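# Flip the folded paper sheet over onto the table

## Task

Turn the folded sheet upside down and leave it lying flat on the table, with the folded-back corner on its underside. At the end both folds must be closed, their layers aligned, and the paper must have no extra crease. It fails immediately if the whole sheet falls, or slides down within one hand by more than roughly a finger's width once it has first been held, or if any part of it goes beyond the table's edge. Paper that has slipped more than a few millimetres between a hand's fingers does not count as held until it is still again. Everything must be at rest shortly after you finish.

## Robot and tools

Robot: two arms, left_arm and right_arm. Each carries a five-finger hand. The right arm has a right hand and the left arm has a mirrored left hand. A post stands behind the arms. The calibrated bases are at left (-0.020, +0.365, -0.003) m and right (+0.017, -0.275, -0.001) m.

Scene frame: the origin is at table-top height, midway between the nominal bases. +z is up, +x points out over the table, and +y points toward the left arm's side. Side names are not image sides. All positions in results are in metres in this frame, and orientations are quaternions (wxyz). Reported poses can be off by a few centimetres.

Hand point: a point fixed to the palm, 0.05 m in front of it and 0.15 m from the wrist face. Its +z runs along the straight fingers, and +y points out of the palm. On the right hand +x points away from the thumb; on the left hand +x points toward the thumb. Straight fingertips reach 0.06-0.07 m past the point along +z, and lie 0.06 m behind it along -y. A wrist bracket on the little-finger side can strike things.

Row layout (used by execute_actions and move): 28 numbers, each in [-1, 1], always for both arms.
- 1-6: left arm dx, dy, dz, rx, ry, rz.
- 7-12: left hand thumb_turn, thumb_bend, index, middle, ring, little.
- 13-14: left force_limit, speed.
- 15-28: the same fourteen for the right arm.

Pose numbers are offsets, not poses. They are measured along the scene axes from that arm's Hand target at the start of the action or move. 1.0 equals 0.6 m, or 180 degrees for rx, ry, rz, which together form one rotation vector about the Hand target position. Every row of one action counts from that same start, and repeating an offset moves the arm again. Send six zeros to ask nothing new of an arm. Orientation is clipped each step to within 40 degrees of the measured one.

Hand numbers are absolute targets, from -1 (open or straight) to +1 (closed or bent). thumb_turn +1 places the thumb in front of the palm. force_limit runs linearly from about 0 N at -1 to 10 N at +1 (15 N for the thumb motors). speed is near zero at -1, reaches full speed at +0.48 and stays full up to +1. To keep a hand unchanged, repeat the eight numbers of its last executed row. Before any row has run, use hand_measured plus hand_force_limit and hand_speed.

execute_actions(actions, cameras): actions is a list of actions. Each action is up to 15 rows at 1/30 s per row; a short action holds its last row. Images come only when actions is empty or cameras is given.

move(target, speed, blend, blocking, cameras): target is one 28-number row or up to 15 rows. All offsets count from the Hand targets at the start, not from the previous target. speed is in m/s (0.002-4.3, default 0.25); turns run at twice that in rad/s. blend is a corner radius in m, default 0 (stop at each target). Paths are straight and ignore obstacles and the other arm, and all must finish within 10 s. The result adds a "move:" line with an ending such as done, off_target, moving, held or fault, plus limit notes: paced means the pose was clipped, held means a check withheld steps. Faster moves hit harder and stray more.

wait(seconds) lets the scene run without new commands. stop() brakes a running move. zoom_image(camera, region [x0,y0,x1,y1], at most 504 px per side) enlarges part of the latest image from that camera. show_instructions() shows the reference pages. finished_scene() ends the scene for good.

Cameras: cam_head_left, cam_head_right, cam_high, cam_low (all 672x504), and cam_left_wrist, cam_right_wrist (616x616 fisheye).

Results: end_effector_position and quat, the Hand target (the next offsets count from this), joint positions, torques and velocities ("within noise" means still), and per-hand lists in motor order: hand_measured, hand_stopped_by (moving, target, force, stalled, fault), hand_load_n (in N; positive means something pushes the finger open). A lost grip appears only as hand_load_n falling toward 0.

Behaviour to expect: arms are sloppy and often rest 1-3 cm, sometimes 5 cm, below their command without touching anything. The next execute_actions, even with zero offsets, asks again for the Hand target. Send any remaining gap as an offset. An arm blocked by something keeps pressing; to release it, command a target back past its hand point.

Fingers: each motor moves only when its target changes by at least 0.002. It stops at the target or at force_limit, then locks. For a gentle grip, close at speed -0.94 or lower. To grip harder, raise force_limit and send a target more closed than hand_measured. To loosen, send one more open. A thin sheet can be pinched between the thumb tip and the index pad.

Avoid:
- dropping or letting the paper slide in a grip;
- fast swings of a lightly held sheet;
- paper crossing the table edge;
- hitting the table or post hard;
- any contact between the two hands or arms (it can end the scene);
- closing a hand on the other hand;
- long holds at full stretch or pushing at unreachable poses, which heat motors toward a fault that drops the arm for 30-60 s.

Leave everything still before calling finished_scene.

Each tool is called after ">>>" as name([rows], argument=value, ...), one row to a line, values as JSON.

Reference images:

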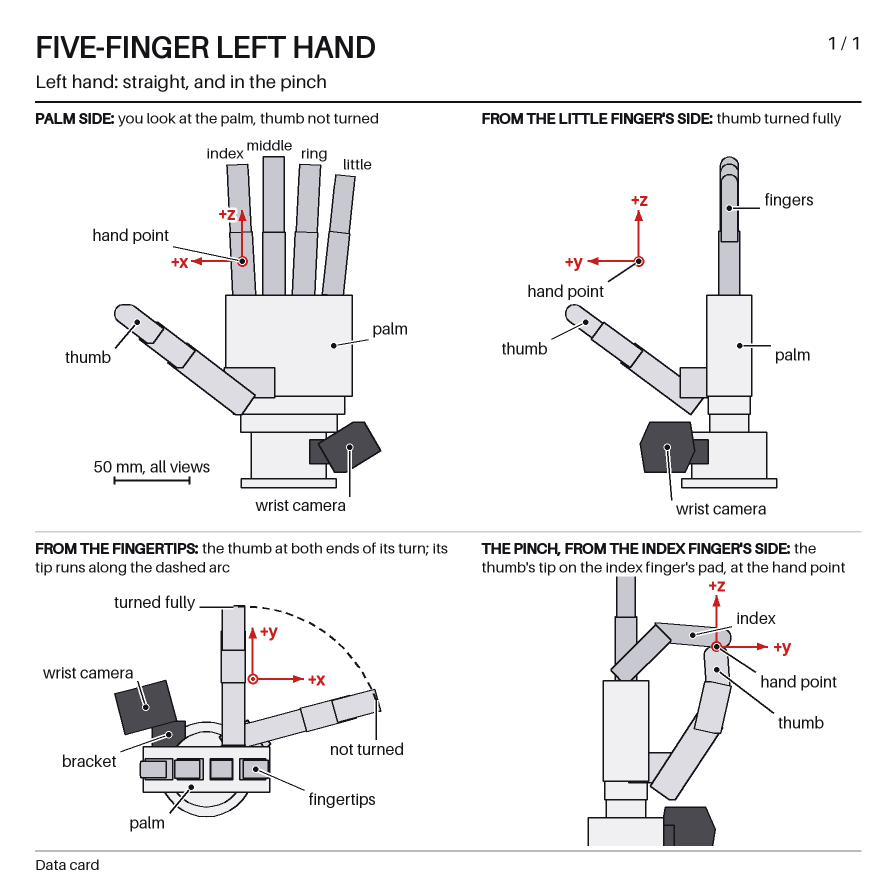

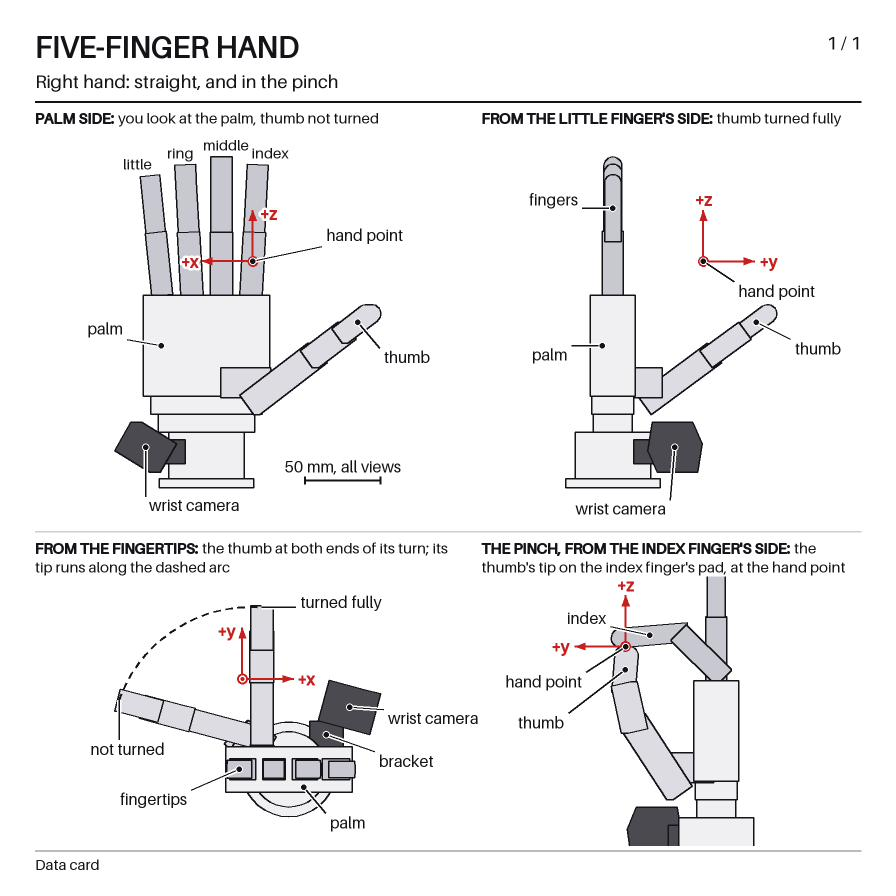

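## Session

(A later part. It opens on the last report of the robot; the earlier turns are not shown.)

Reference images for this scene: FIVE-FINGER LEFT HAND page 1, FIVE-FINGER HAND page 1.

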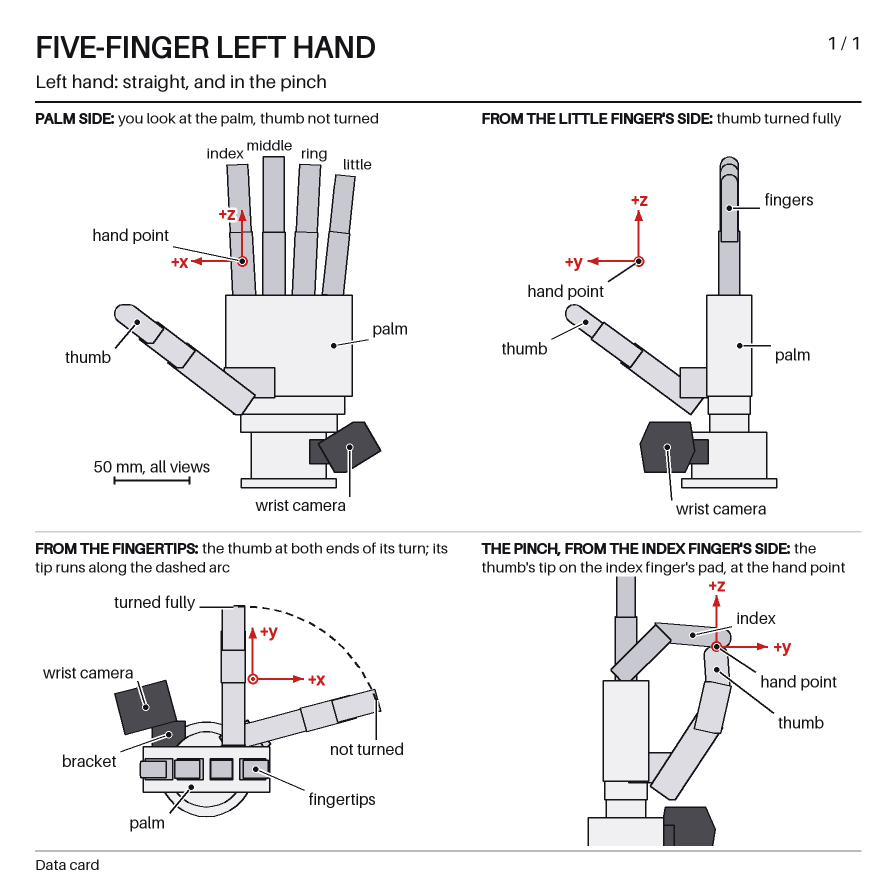

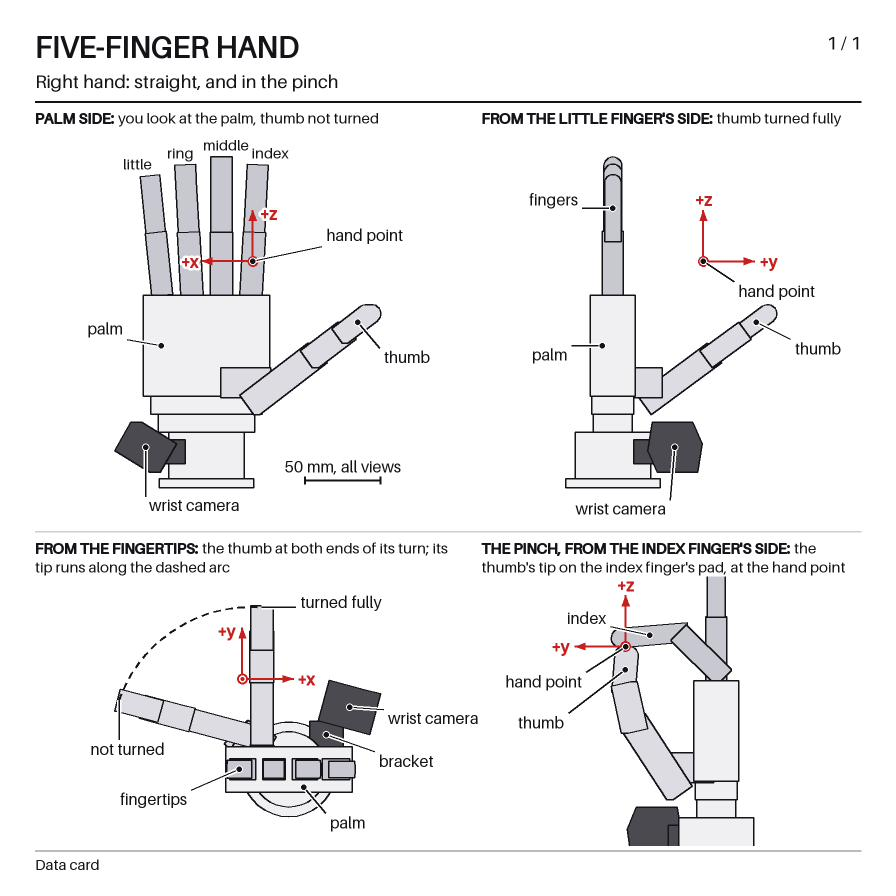

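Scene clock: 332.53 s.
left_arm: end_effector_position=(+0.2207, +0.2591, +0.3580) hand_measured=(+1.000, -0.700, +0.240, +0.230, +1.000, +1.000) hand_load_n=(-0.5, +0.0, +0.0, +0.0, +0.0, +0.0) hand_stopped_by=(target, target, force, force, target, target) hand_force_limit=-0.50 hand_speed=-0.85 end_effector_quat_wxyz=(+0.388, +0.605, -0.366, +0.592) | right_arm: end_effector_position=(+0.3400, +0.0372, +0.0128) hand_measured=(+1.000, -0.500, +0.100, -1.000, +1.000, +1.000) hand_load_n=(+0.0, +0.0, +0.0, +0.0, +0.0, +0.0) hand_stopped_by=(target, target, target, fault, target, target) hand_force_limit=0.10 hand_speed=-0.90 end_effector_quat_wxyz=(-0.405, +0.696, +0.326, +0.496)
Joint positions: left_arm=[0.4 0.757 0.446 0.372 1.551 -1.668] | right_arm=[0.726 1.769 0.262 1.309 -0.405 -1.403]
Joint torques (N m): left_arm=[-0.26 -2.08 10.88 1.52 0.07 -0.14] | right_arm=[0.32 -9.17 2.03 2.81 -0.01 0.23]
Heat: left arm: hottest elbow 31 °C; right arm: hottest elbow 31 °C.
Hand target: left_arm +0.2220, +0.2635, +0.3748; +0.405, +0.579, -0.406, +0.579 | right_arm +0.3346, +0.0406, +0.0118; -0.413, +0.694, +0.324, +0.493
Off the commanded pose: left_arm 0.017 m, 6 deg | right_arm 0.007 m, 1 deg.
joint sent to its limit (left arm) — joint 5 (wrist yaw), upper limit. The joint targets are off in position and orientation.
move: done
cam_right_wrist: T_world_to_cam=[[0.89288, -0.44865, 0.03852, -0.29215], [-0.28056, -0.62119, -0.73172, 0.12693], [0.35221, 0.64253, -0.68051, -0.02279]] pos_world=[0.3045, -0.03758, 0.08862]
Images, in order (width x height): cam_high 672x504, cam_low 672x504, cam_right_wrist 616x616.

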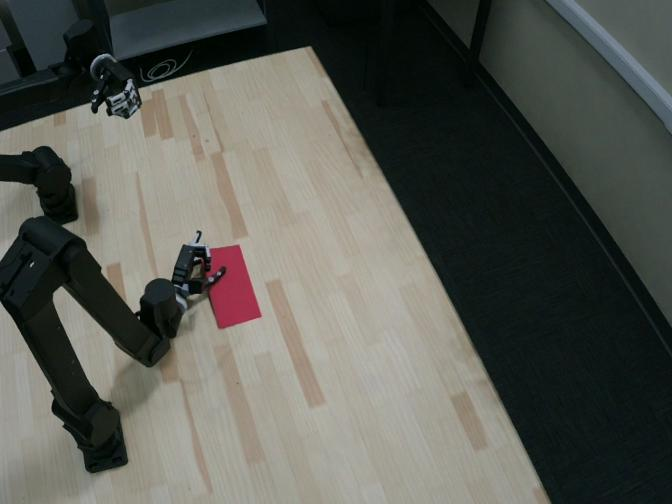

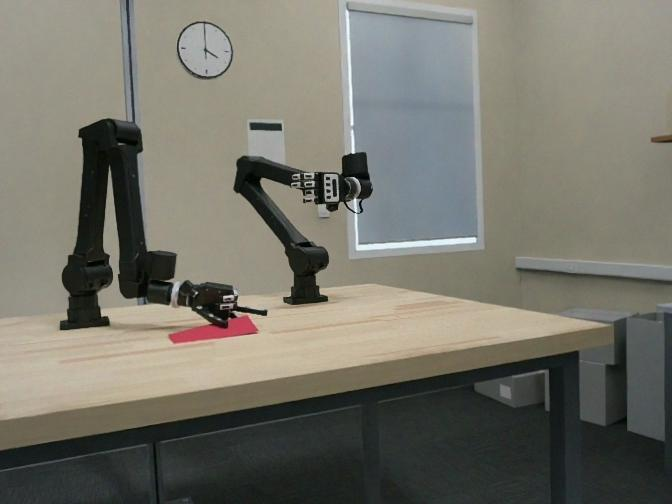

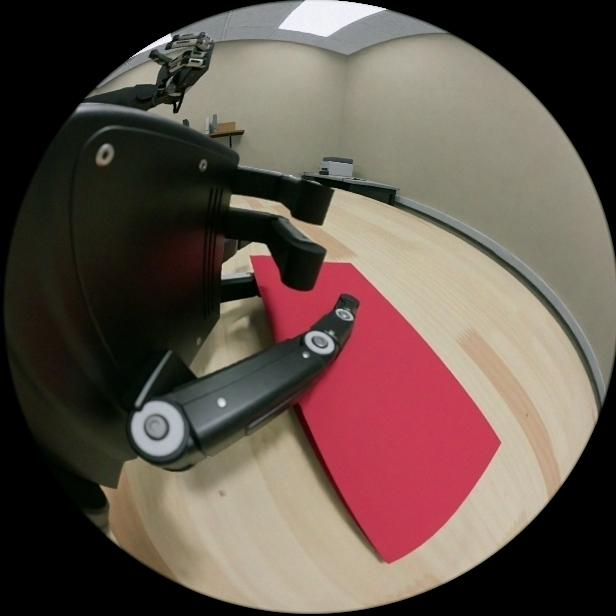

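>>> move([
  [0,0,0,0,0,0,1,-0.7,0.35,0.35,1,1,-0.5,-0.85, -0.05,0.03,0,0,0,0,1,-0.5,0.1,-1,1,1,0.1,-0.9],
], speed=0.05, cameras=["cam_right_wrist","cam_low","cam_high"])

>>> zoom_image(camera="cam_low", region=[150, 270, 270, 360])

>>> zoom_image(camera="cam_right_wrist", region=[200, 240, 360, 400])

Scene clock: 335.07 s.
left_arm: end_effector_position=(+0.2207, +0.2591, +0.3580) hand_measured=(+1.000, -0.700, +0.240, +0.230, +1.000, +1.000) hand_load_n=(+0.0, +0.0, +0.0, +0.0, +0.0, +0.0) hand_stopped_by=(target, target, force, force, target, target) hand_force_limit=-0.50 hand_speed=-0.85 end_effector_quat_wxyz=(+0.388, +0.605, -0.366, +0.592) | right_arm: end_effector_position=(+0.3076, +0.0575, +0.0127) hand_measured=(+1.000, -0.500, +0.100, -1.000, +1.000, +1.000) hand_load_n=(+0.0, +0.0, +0.0, +0.0, +0.0, +0.0) hand_stopped_by=(target, target, target, fault, target, target) hand_force_limit=0.10 hand_speed=-0.90 end_effector_quat_wxyz=(-0.406, +0.695, +0.328, +0.494)
Joint positions: left_arm=[0.4 0.757 0.446 0.372 1.551 -1.668] | right_arm=[0.868 1.769 0.239 1.339 -0.273 -1.376]
Joint torques (N m): left_arm=[-0.21 -2.14 10.88 1.51 0.07 -0.14] | right_arm=[0.5 -8.59 1.89 2.99 0.03 0.2]
Heat: left arm: hottest elbow 32 °C; right arm: hottest elbow 30 °C.
Hand target: left_arm +0.2220, +0.2635, +0.3748; +0.405, +0.579, -0.406, +0.579 | right_arm +0.3046, +0.0586, +0.0118; -0.413, +0.694, +0.324, +0.493
Off the commanded pose: left_arm 0.017 m, 6 deg | right_arm 0.003 m, 1 deg.
joint sent to its limit (left arm) — joint 5 (wrist yaw), upper limit. The joint targets are off in position and orientation.
move: done
cam_right_wrist: T_world_to_cam=[[0.89594, -0.44241, 0.03945, -0.25541], [-0.27609, -0.62428, -0.73078, 0.12918], [0.34793, 0.64385, -0.68147, -0.02326]] pos_world=[0.27259, -0.01738, 0.08862]
Images, in order (width x height): cam_high 672x504, cam_low 672x504, cam_right_wrist 616x616.

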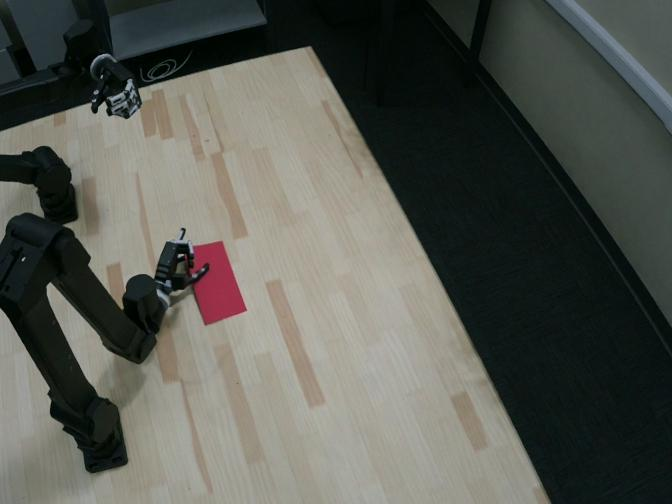

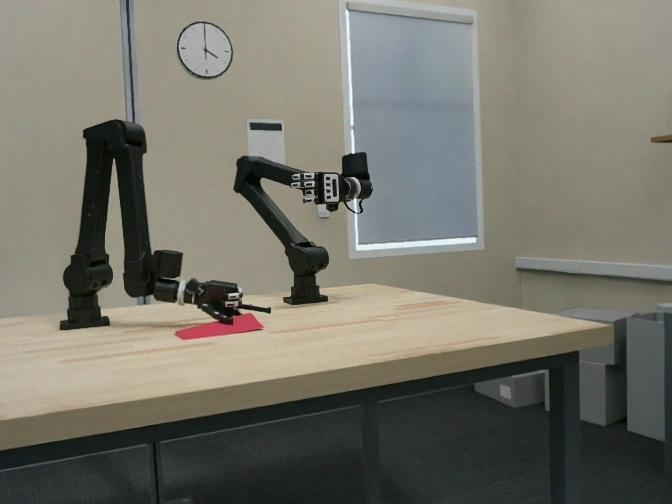

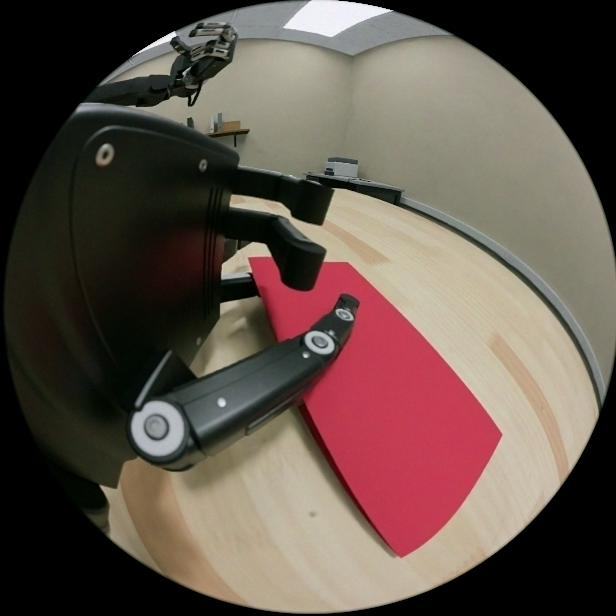

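Scaled by 4.200.

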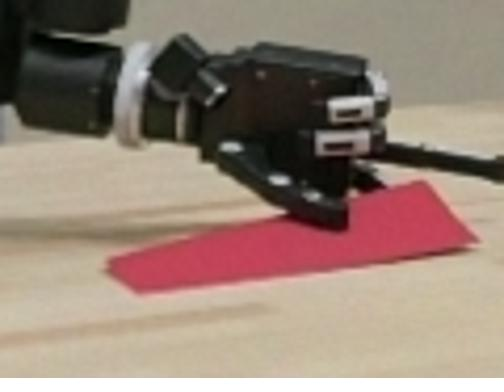

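Scaled by 3.150 from the camera's image (finer frame: 880x880).

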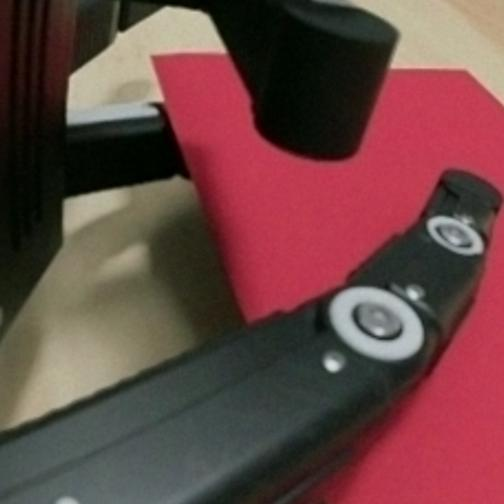

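>>> move([
  [0,0,0,0,0,0,1,-0.7,0.35,0.35,1,1,-0.5,-0.85, 0,0,0.008,-0.0755,0.0353,0,1,-0.5,0.1,-1,1,1,0.1,-0.9],
], speed=0.05, cameras=["cam_right_wrist","cam_low"])

>>> zoom_image(camera="cam_low", region=[150, 270, 270, 360])

>>> zoom_image(camera="cam_right_wrist", region=[200, 240, 360, 400])

Scene clock: 342.57 s.
left_arm: end_effector_position=(+0.2207, +0.2591, +0.3580) hand_measured=(+1.000, -0.700, +0.240, +0.230, +1.000, +1.000) hand_load_n=(-0.5, +0.5, +0.0, +0.0, +0.0, +0.0) hand_stopped_by=(target, target, force, force, target, target) hand_force_limit=-0.50 hand_speed=-0.85 end_effector_quat_wxyz=(+0.388, +0.605, -0.366, +0.592) | right_arm: end_effector_position=(+0.3039, +0.0507, +0.0140) hand_measured=(+1.000, -0.500, +0.100, -1.000, +1.000, +1.000) hand_load_n=(+0.0, +0.0, -1.0, +0.0, +0.0, +0.0) hand_stopped_by=(target, target, target, fault, target, target) hand_force_limit=0.10 hand_speed=-0.90 end_effector_quat_wxyz=(-0.345, +0.766, +0.350, +0.414)
Joint positions: left_arm=[0.4 0.757 0.446 0.372 1.551 -1.668] | right_arm=[0.888 1.438 0.308 0.684 -0.229 -1.412]
Joint torques (N m): left_arm=[-0.21 -2.14 10.86 1.52 0.07 -0.14] | right_arm=[0.62 -8.29 7.8 0.94 -0.01 -0.06]
Heat: left arm: hottest elbow 32 °C; right arm: hottest elbow 30 °C.
Hand target: left_arm +0.2220, +0.2635, +0.3748; +0.405, +0.579, -0.406, +0.579 | right_arm +0.3046, +0.0586, +0.0166; -0.345, +0.764, +0.356, +0.412
Off the commanded pose: left_arm 0.017 m, 6 deg | right_arm 0.008 m, 1 deg.
joint sent to its limit (left arm) — joint 5 (wrist yaw), upper limit. The joint targets are off in position and orientation.
move: done
cam_right_wrist: T_world_to_cam=[[0.89465, -0.44613, 0.02382, -0.25431], [-0.36408, -0.75895, -0.53985, 0.15585], [0.25892, 0.47431, -0.84142, 0.0212]] pos_world=[0.27878, -0.00523, 0.10803]
Images, in order (width x height): cam_low 672x504, cam_right_wrist 616x616.

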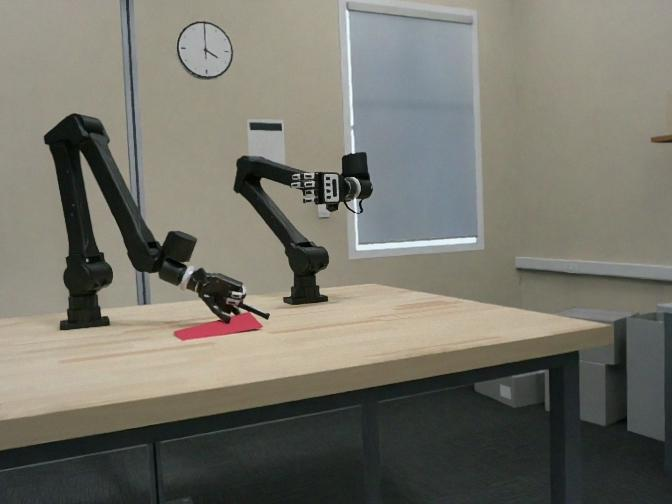

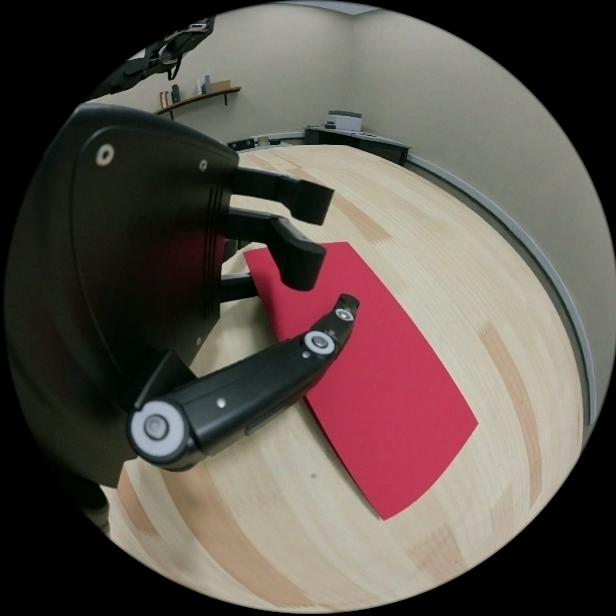

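Scaled by 4.200.

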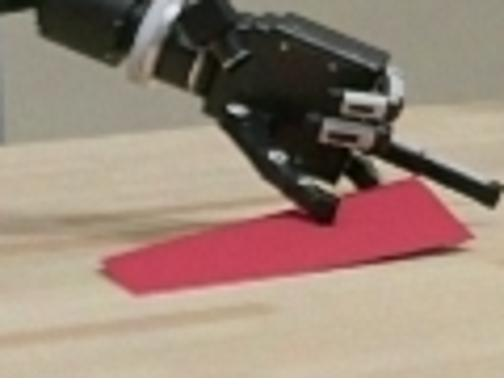

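Scaled by 3.150 from the camera's image (finer frame: 880x880).

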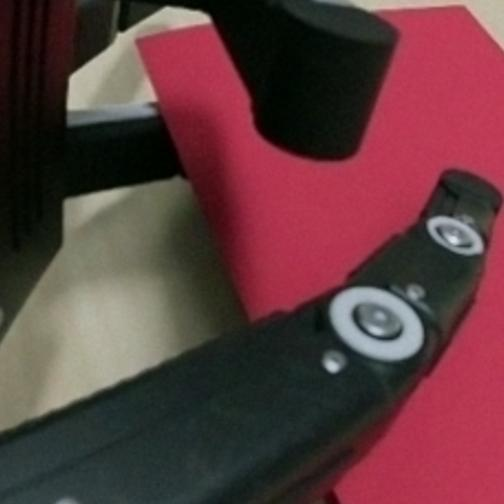

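>>> move([
  [0,0,0,0,0,0,1,-0.7,0.35,0.35,1,1,-0.5,-0.85, -0.07,0.045,0,0,0,0,1,-0.5,0.1,-1,1,1,0.1,-0.9],
], speed=0.06, cameras=["cam_right_wrist","cam_low","cam_high"])

>>> zoom_image(camera="cam_low", region=[150, 270, 270, 360])

>>> zoom_image(camera="cam_right_wrist", region=[200, 240, 360, 400])

Scene clock: 344.77 s.
left_arm: end_effector_position=(+0.2207, +0.2591, +0.3580) hand_measured=(+1.000, -0.700, +0.240, +0.230, +1.000, +1.000) hand_load_n=(-0.5, +0.0, +0.0, +0.0, +0.0, +0.0) hand_stopped_by=(target, target, force, force, target, target) hand_force_limit=-0.50 hand_speed=-0.85 end_effector_quat_wxyz=(+0.388, +0.605, -0.366, +0.592) | right_arm: end_effector_position=(+0.2659, +0.0770, +0.0140) hand_measured=(+1.000, -0.500, +0.100, -1.000, +1.000, +1.000) hand_load_n=(+0.0, +0.0, -1.0, +0.0, +0.0, +0.0) hand_stopped_by=(target, target, target, fault, target, target) hand_force_limit=0.10 hand_speed=-0.90 end_effector_quat_wxyz=(-0.333, +0.762, +0.365, +0.417)
Joint positions: left_arm=[0.4 0.757 0.446 0.372 1.551 -1.668] | right_arm=[1.069 1.438 0.308 0.684 -0.061 -1.373]
Joint torques (N m): left_arm=[-0.21 -2.08 10.86 1.52 0.07 -0.14] | right_arm=[0.79 -8.35 7.31 1.62 -0.02 0.32]
Heat: left arm: hottest elbow 32 °C; right arm: hottest elbow 30 °C.
Hand target: left_arm +0.2220, +0.2635, +0.3748; +0.405, +0.579, -0.406, +0.579 | right_arm +0.2626, +0.0856, +0.0166; -0.345, +0.764, +0.356, +0.412
Off the commanded pose: left_arm 0.017 m, 6 deg | right_arm 0.010 m, 2 deg.
joint sent to its limit (left arm) — joint 5 (wrist yaw), upper limit. The joint targets are off in position and orientation.
move: done
cam_right_wrist: T_world_to_cam=[[0.89952, -0.43273, 0.06014, -0.21143], [-0.33872, -0.7777, -0.52957, 0.15646], [0.27593, 0.45599, -0.84613, 0.01563]] pos_world=[0.23887, 0.02306, 0.1088]
Images, in order (width x height): cam_high 672x504, cam_low 672x504, cam_right_wrist 616x616.

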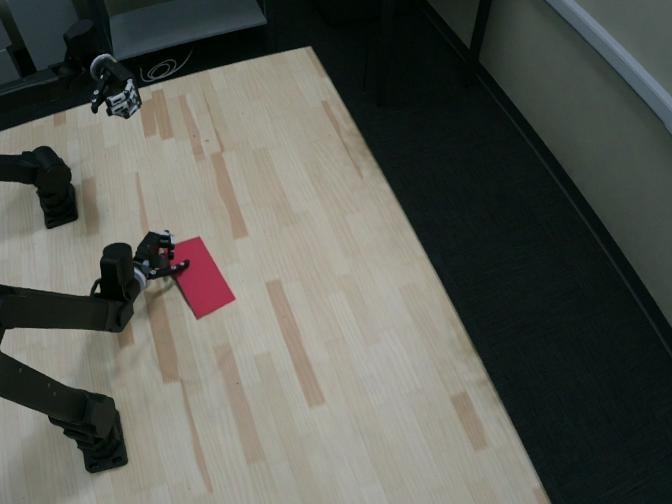

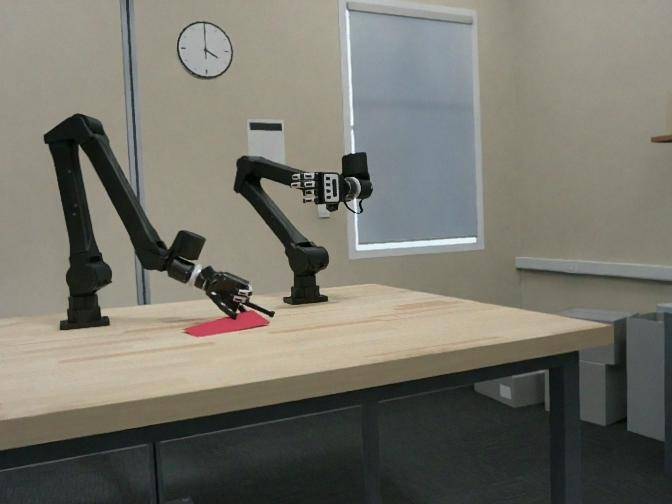

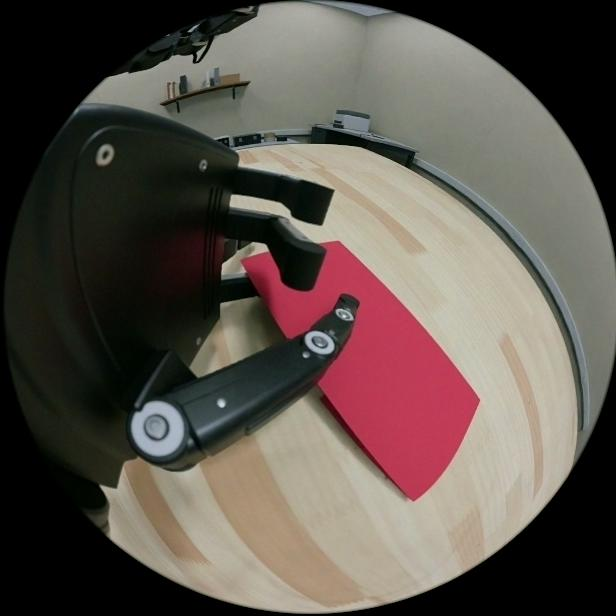

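Scaled by 4.200.

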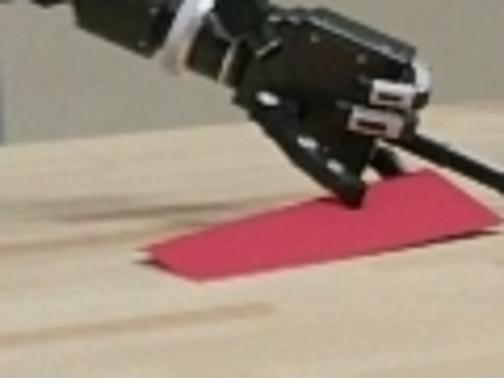

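Scaled by 3.150 from the camera's image (finer frame: 880x880).

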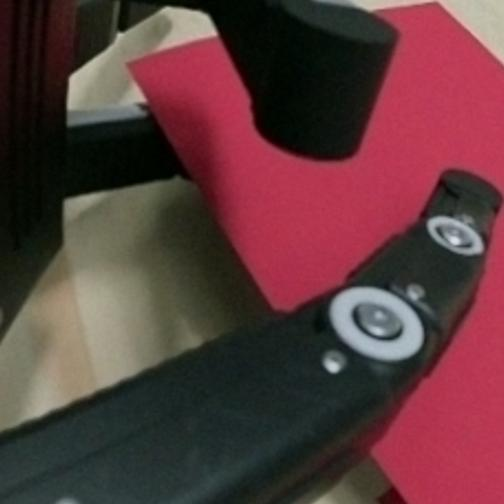

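>>> move([
  [0,0,0,0,0,0,1,-0.7,0.35,0.35,1,1,-0.5,-0.85, 0,0,0,0,0,0,1,-0.5,-0.4,-1,1,1,0.1,-0.8],
], speed=0.06, cameras=["cam_right_wrist","cam_low"])

>>> zoom_image(camera="cam_low", region=[150, 270, 290, 360])

>>> zoom_image(camera="cam_right_wrist", region=[200, 240, 360, 400])

Scene clock: 347.13 s.
left_arm: end_effector_position=(+0.2207, +0.2591, +0.3580) hand_measured=(+1.000, -0.700, +0.240, +0.230, +1.000, +1.000) hand_load_n=(-0.5, +0.0, +0.0, +0.0, +0.0, +0.0) hand_stopped_by=(target, target, force, force, target, target) hand_force_limit=-0.50 hand_speed=-0.85 end_effector_quat_wxyz=(+0.388, +0.605, -0.366, +0.592) | right_arm: end_effector_position=(+0.2687, +0.0801, +0.0235) hand_measured=(+1.000, -0.500, -0.400, -1.000, +1.000, +1.000) hand_load_n=(+0.0, +0.0, -2.5, +0.0, +0.0, +0.0) hand_stopped_by=(target, target, target, fault, target, target) hand_force_limit=0.10 hand_speed=-0.80 end_effector_quat_wxyz=(-0.337, +0.757, +0.362, +0.427)
Joint positions: left_arm=[0.4 0.757 0.446 0.372 1.551 -1.668] | right_arm=[1.069 1.419 0.313 0.684 -0.057 -1.373]
Joint torques (N m): left_arm=[-0.21 -2.08 10.88 1.51 0.07 -0.14] | right_arm=[0.62 -6.89 7.08 1.58 -0.12 0.31]
Heat: left arm: hottest elbow 32 °C; right arm: hottest elbow 30 °C.
Hand target: left_arm +0.2220, +0.2635, +0.3748; +0.405, +0.579, -0.406, +0.579 | right_arm +0.2626, +0.0856, +0.0166; -0.345, +0.764, +0.356, +0.412
Off the commanded pose: left_arm 0.017 m, 6 deg | right_arm 0.011 m, 2 deg.
joint sent to its limit (left arm) — joint 5 (wrist yaw), upper limit. The joint targets are off in position and orientation.
move: done
cam_right_wrist: T_world_to_cam=[[0.89687, -0.43769, 0.06366, -0.21218], [-0.3349, -0.76604, -0.54866, 0.16339], [0.28891, 0.47076, -0.83362, 0.0164]] pos_world=[0.24028, 0.02457, 0.11682]
Images, in order (width x height): cam_low 672x504, cam_right_wrist 616x616.

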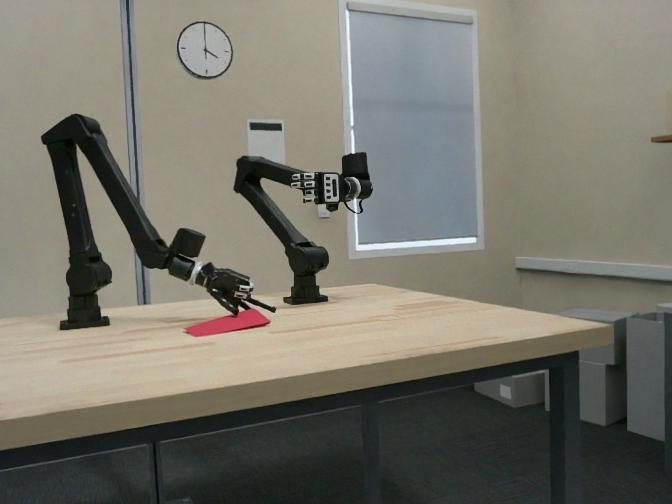

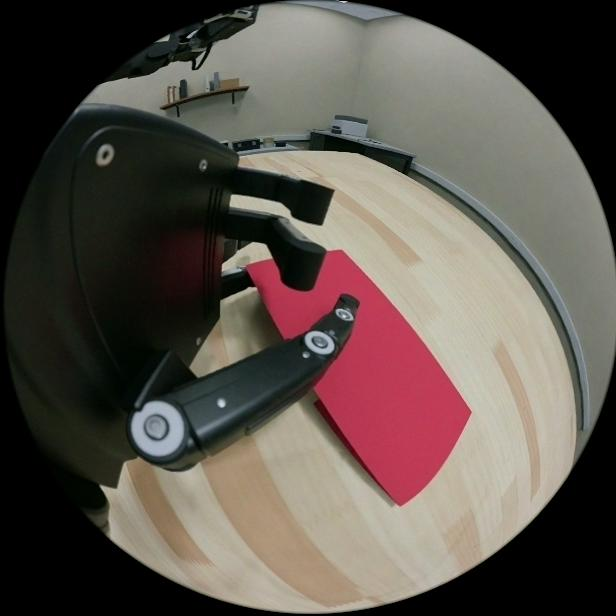

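Scaled by 3.600.

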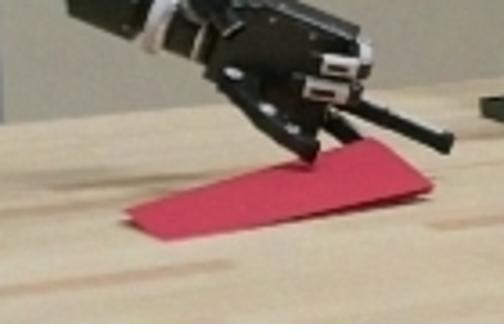

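Scaled by 3.150 from the camera's image (finer frame: 880x880).

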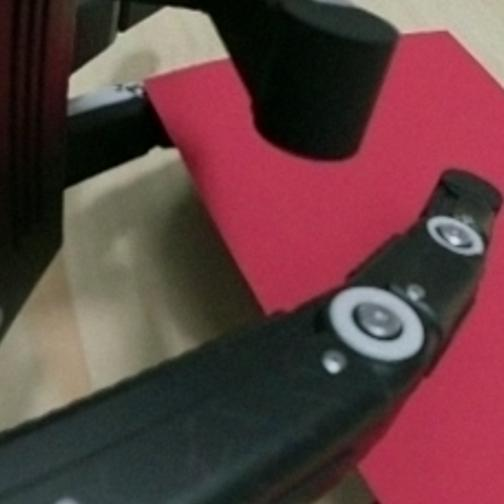

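>>> move([
  [0,0,0,0,0,0,1,-0.7,0.35,0.35,1,1,-0.5,-0.85, -0.05,0.03,0.008,0,0,0,1,-0.5,-0.4,-1,1,1,0.1,-0.8],
], speed=0.06, cameras=["cam_right_wrist","cam_low"])

>>> zoom_image(camera="cam_low", region=[150, 270, 290, 360])

>>> zoom_image(camera="cam_right_wrist", region=[200, 240, 360, 400])

Scene clock: 353.73 s.
left_arm: end_effector_position=(+0.2207, +0.2591, +0.3580) hand_measured=(+1.000, -0.700, +0.240, +0.230, +1.000, +1.000) hand_load_n=(+0.0, +0.0, +0.0, +0.0, +0.0, +0.0) hand_stopped_by=(target, target, force, force, target, target) hand_force_limit=-0.50 hand_speed=-0.85 end_effector_quat_wxyz=(+0.388, +0.605, -0.366, +0.592) | right_arm: end_effector_position=(+0.2387, +0.0951, +0.0240) hand_measured=(+1.000, -0.500, -0.400, -1.000, +1.000, +1.000) hand_load_n=(+0.5, +0.0, -2.0, +0.0, +0.0, +0.0) hand_stopped_by=(target, target, target, fault, target, target) hand_force_limit=0.10 hand_speed=-0.80 end_effector_quat_wxyz=(-0.336, +0.758, +0.362, +0.426)
Joint positions: left_arm=[0.4 0.757 0.446 0.372 1.551 -1.668] | right_arm=[1.193 1.416 0.314 0.678 0.057 -1.323]
Joint torques (N m): left_arm=[-0.26 -2.08 10.88 1.52 0.07 -0.14] | right_arm=[0.79 -7.65 7.97 0.88 -0.07 0.33]
Heat: left arm: hottest elbow 32 °C; right arm: hottest elbow 29 °C.
Hand target: left_arm +0.2220, +0.2635, +0.3748; +0.405, +0.579, -0.406, +0.579 | right_arm +0.2326, +0.1036, +0.0214; -0.345, +0.764, +0.356, +0.412
Off the commanded pose: left_arm 0.017 m, 6 deg | right_arm 0.011 m, 2 deg.
joint sent to its limit (left arm) — joint 5 (wrist yaw), upper limit. The joint targets are off in position and orientation.
move: off_target (right_arm)
cam_right_wrist: T_world_to_cam=[[0.8969, -0.43758, 0.06402, -0.17876], [-0.33509, -0.76691, -0.54732, 0.16515], [0.28859, 0.46943, -0.83447, 0.01868]] pos_world=[0.21028, 0.03967, 0.11742]
Images, in order (width x height): cam_low 672x504, cam_right_wrist 616x616.

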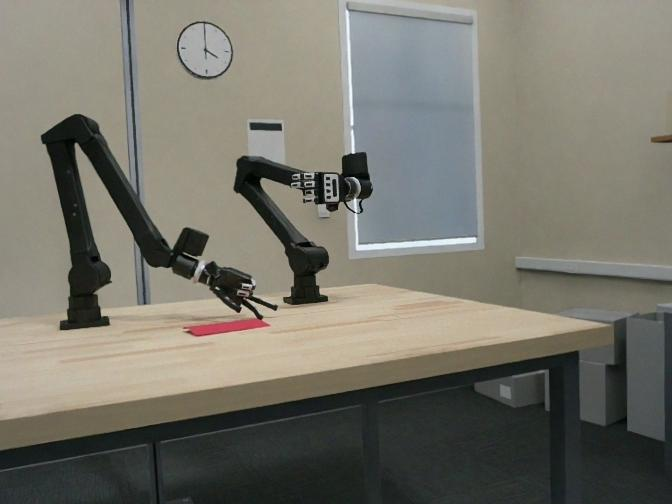

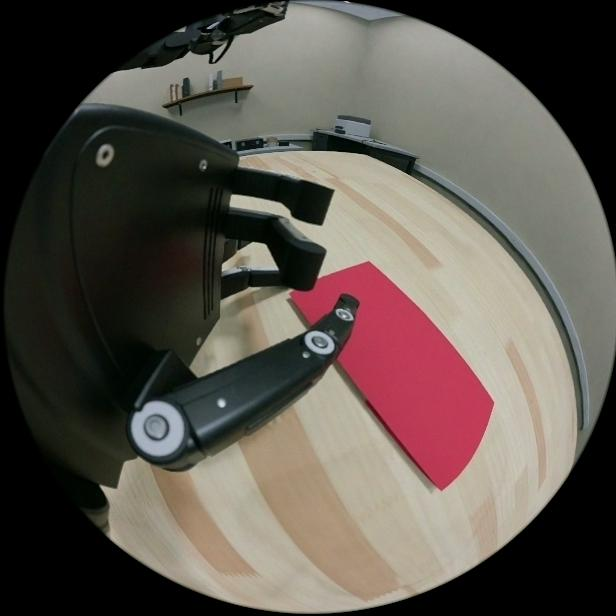

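Scaled by 3.600.

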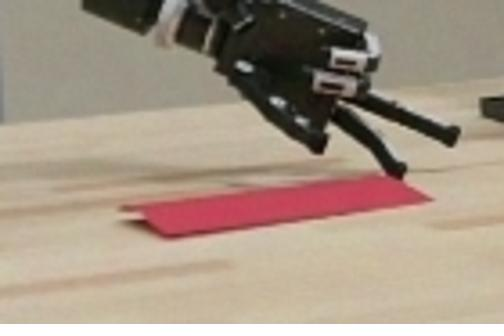

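Scaled by 3.150 from the camera's image (finer frame: 880x880).

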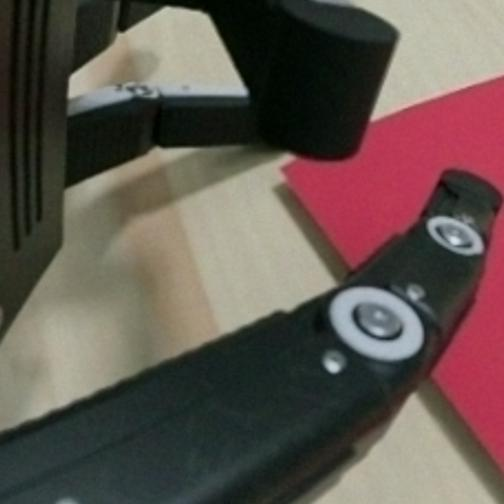

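>>> move([
  [0,0,0,0,0,0,1,-0.7,0.35,0.35,1,1,-0.5,-0.85, -0.05,0.0,0.08,0,0,0,1,-0.5,-0.4,-1,1,1,0.1,-0.8],
  [0,0,0,0,0,0,1,-0.7,0.35,0.35,1,1,-0.5,-0.85, -0.10,-0.10,0.2,0,0,0,1,-0.5,-0.4,-1,1,1,0.1,-0.8],
], speed=0.12, blend=[0.03,0], cameras=["all"])

>>> zoom_image(camera="cam_low", region=[150, 280, 290, 360])

>>> zoom_image(camera="cam_high", region=[140, 210, 260, 330])

>>> zoom_image(camera="cam_head_left", region=[240, 270, 380, 390])

Scene clock: 357.33 s.
left_arm: end_effector_position=(+0.2207, +0.2591, +0.3580) hand_measured=(+1.000, -0.700, +0.240, +0.230, +1.000, +1.000) hand_load_n=(+0.0, +0.0, +0.0, +0.0, +0.0, +0.0) hand_stopped_by=(target, target, force, force, target, target) hand_force_limit=-0.50 hand_speed=-0.85 end_effector_quat_wxyz=(+0.388, +0.605, -0.366, +0.592) | right_arm: end_effector_position=(+0.1741, +0.0320, +0.1195) hand_measured=(+1.000, -0.500, -0.400, -1.000, +1.000, +1.000) hand_load_n=(+0.5, +0.0, +0.0, +0.0, +0.0, +0.0) hand_stopped_by=(target, target, target, fault, target, target) hand_force_limit=0.10 hand_speed=-0.80 end_effector_quat_wxyz=(-0.329, +0.771, +0.365, +0.405)
Joint positions: left_arm=[0.4 0.757 0.446 0.372 1.551 -1.668] | right_arm=[1.36 0.704 0.314 -0.092 0.195 -1.231]
Joint torques (N m): left_arm=[-0.26 -2.14 10.88 1.51 0.07 -0.14] | right_arm=[0.73 -2.73 14.67 1.36 0.15 0.23]
Heat: left arm: hottest elbow 32 °C; right arm: hottest elbow 30 °C.
Hand target: left_arm +0.2220, +0.2635, +0.3748; +0.405, +0.579, -0.406, +0.579 | right_arm +0.1726, +0.0436, +0.1414; -0.345, +0.764, +0.356, +0.412
Off the commanded pose: left_arm 0.017 m, 6 deg | right_arm 0.025 m, 2 deg.
joint sent to its limit (left arm) — joint 5 (wrist yaw), upper limit. The joint targets are off in position and orientation.
move: off_target (right_arm); blend cut to 0.0283 m at target 1
cam_left_wrist: T_world_to_cam=[[0.87226, 0.44516, 0.20246, -0.38034], [-0.39025, 0.38411, 0.83676, -0.31173], [0.29473, -0.80888, 0.50877, 0.0794]] pos_world=[0.1867, 0.35327, 0.29745]
cam_right_wrist: T_world_to_cam=[[0.90024, -0.43264, 0.04891, -0.15356], [-0.35111, -0.78779, -0.50608, 0.14594], [0.25748, 0.43842, -0.8611, 0.1562]] pos_world=[0.14926, -0.01994, 0.21587]

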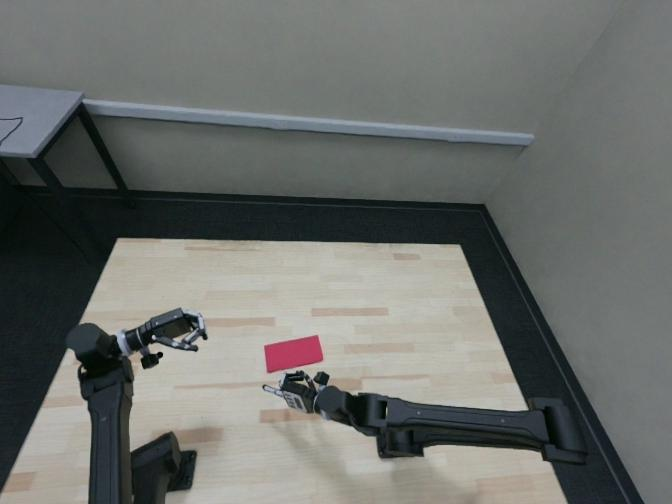

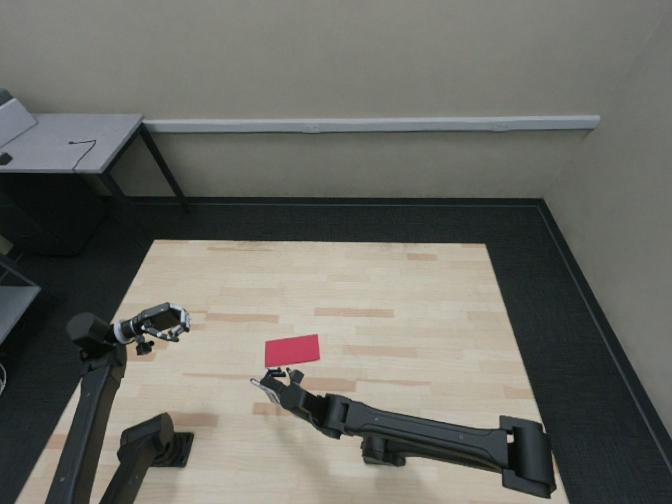

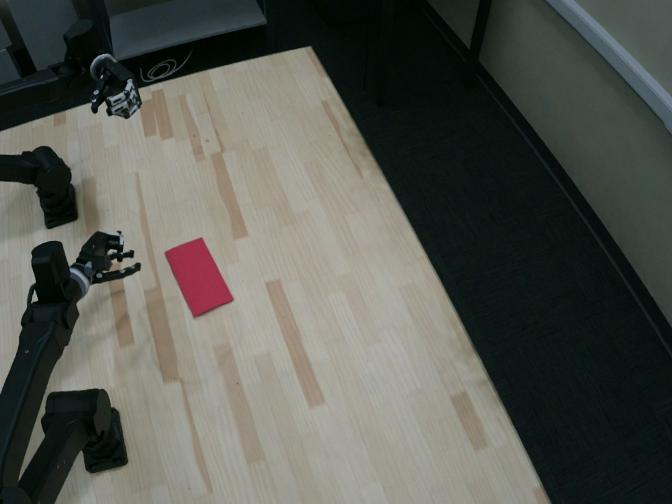

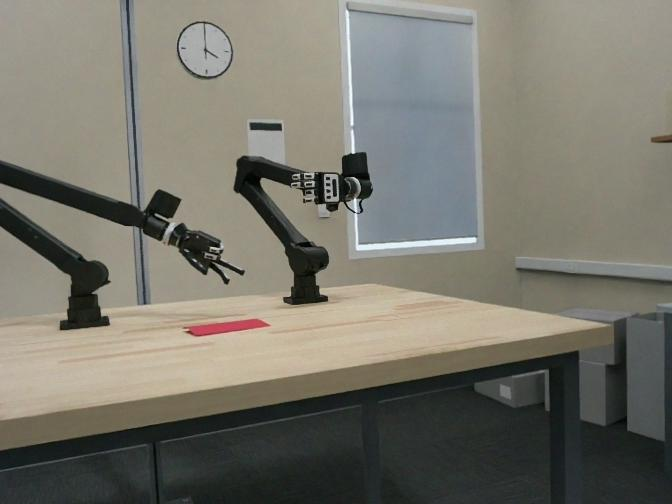

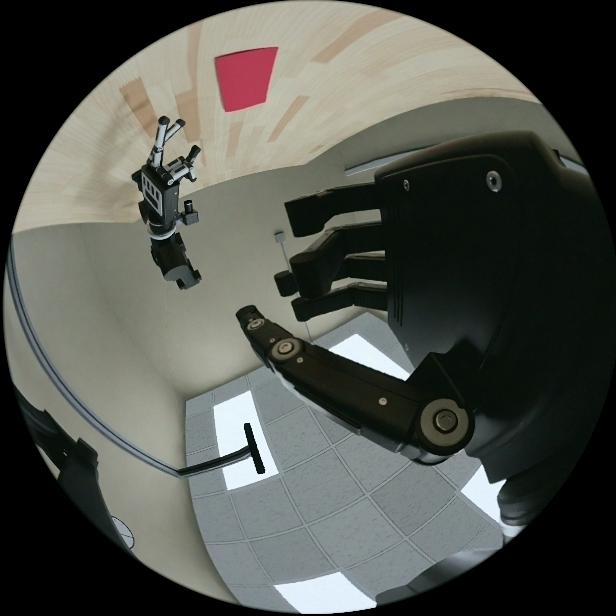

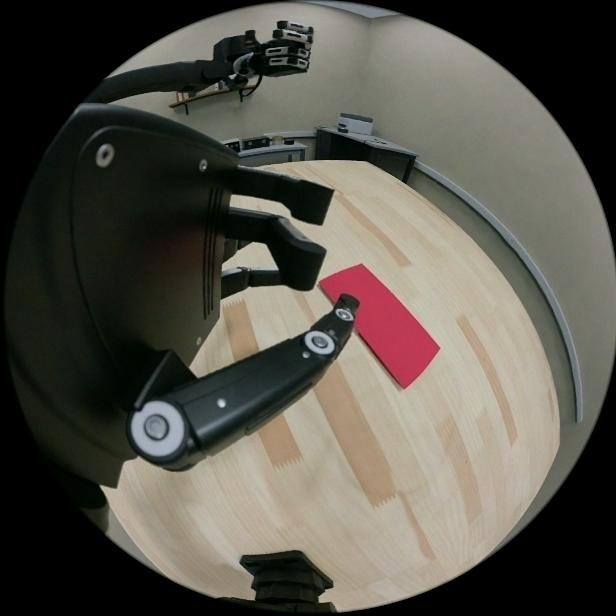

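Scaled by 3.600.

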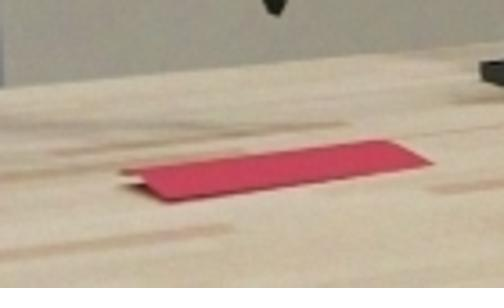

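Scaled by 4.200.

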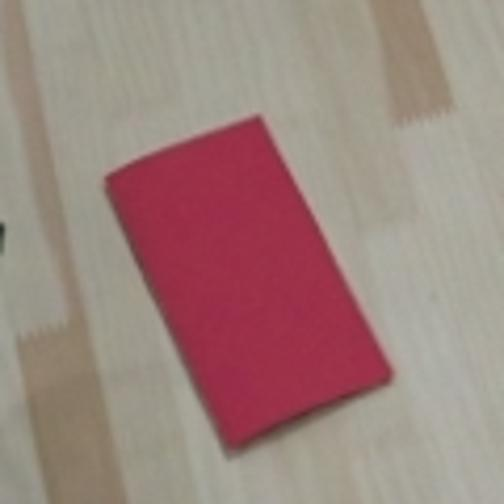

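Scaled by 3.600.

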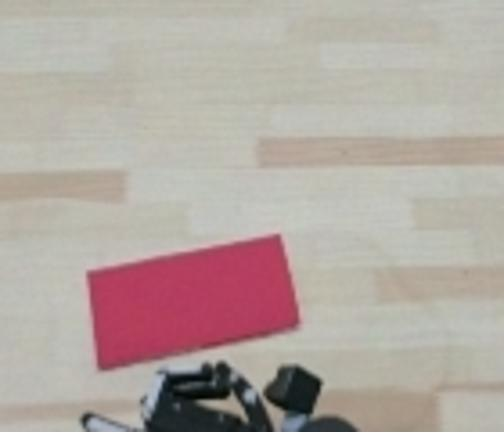

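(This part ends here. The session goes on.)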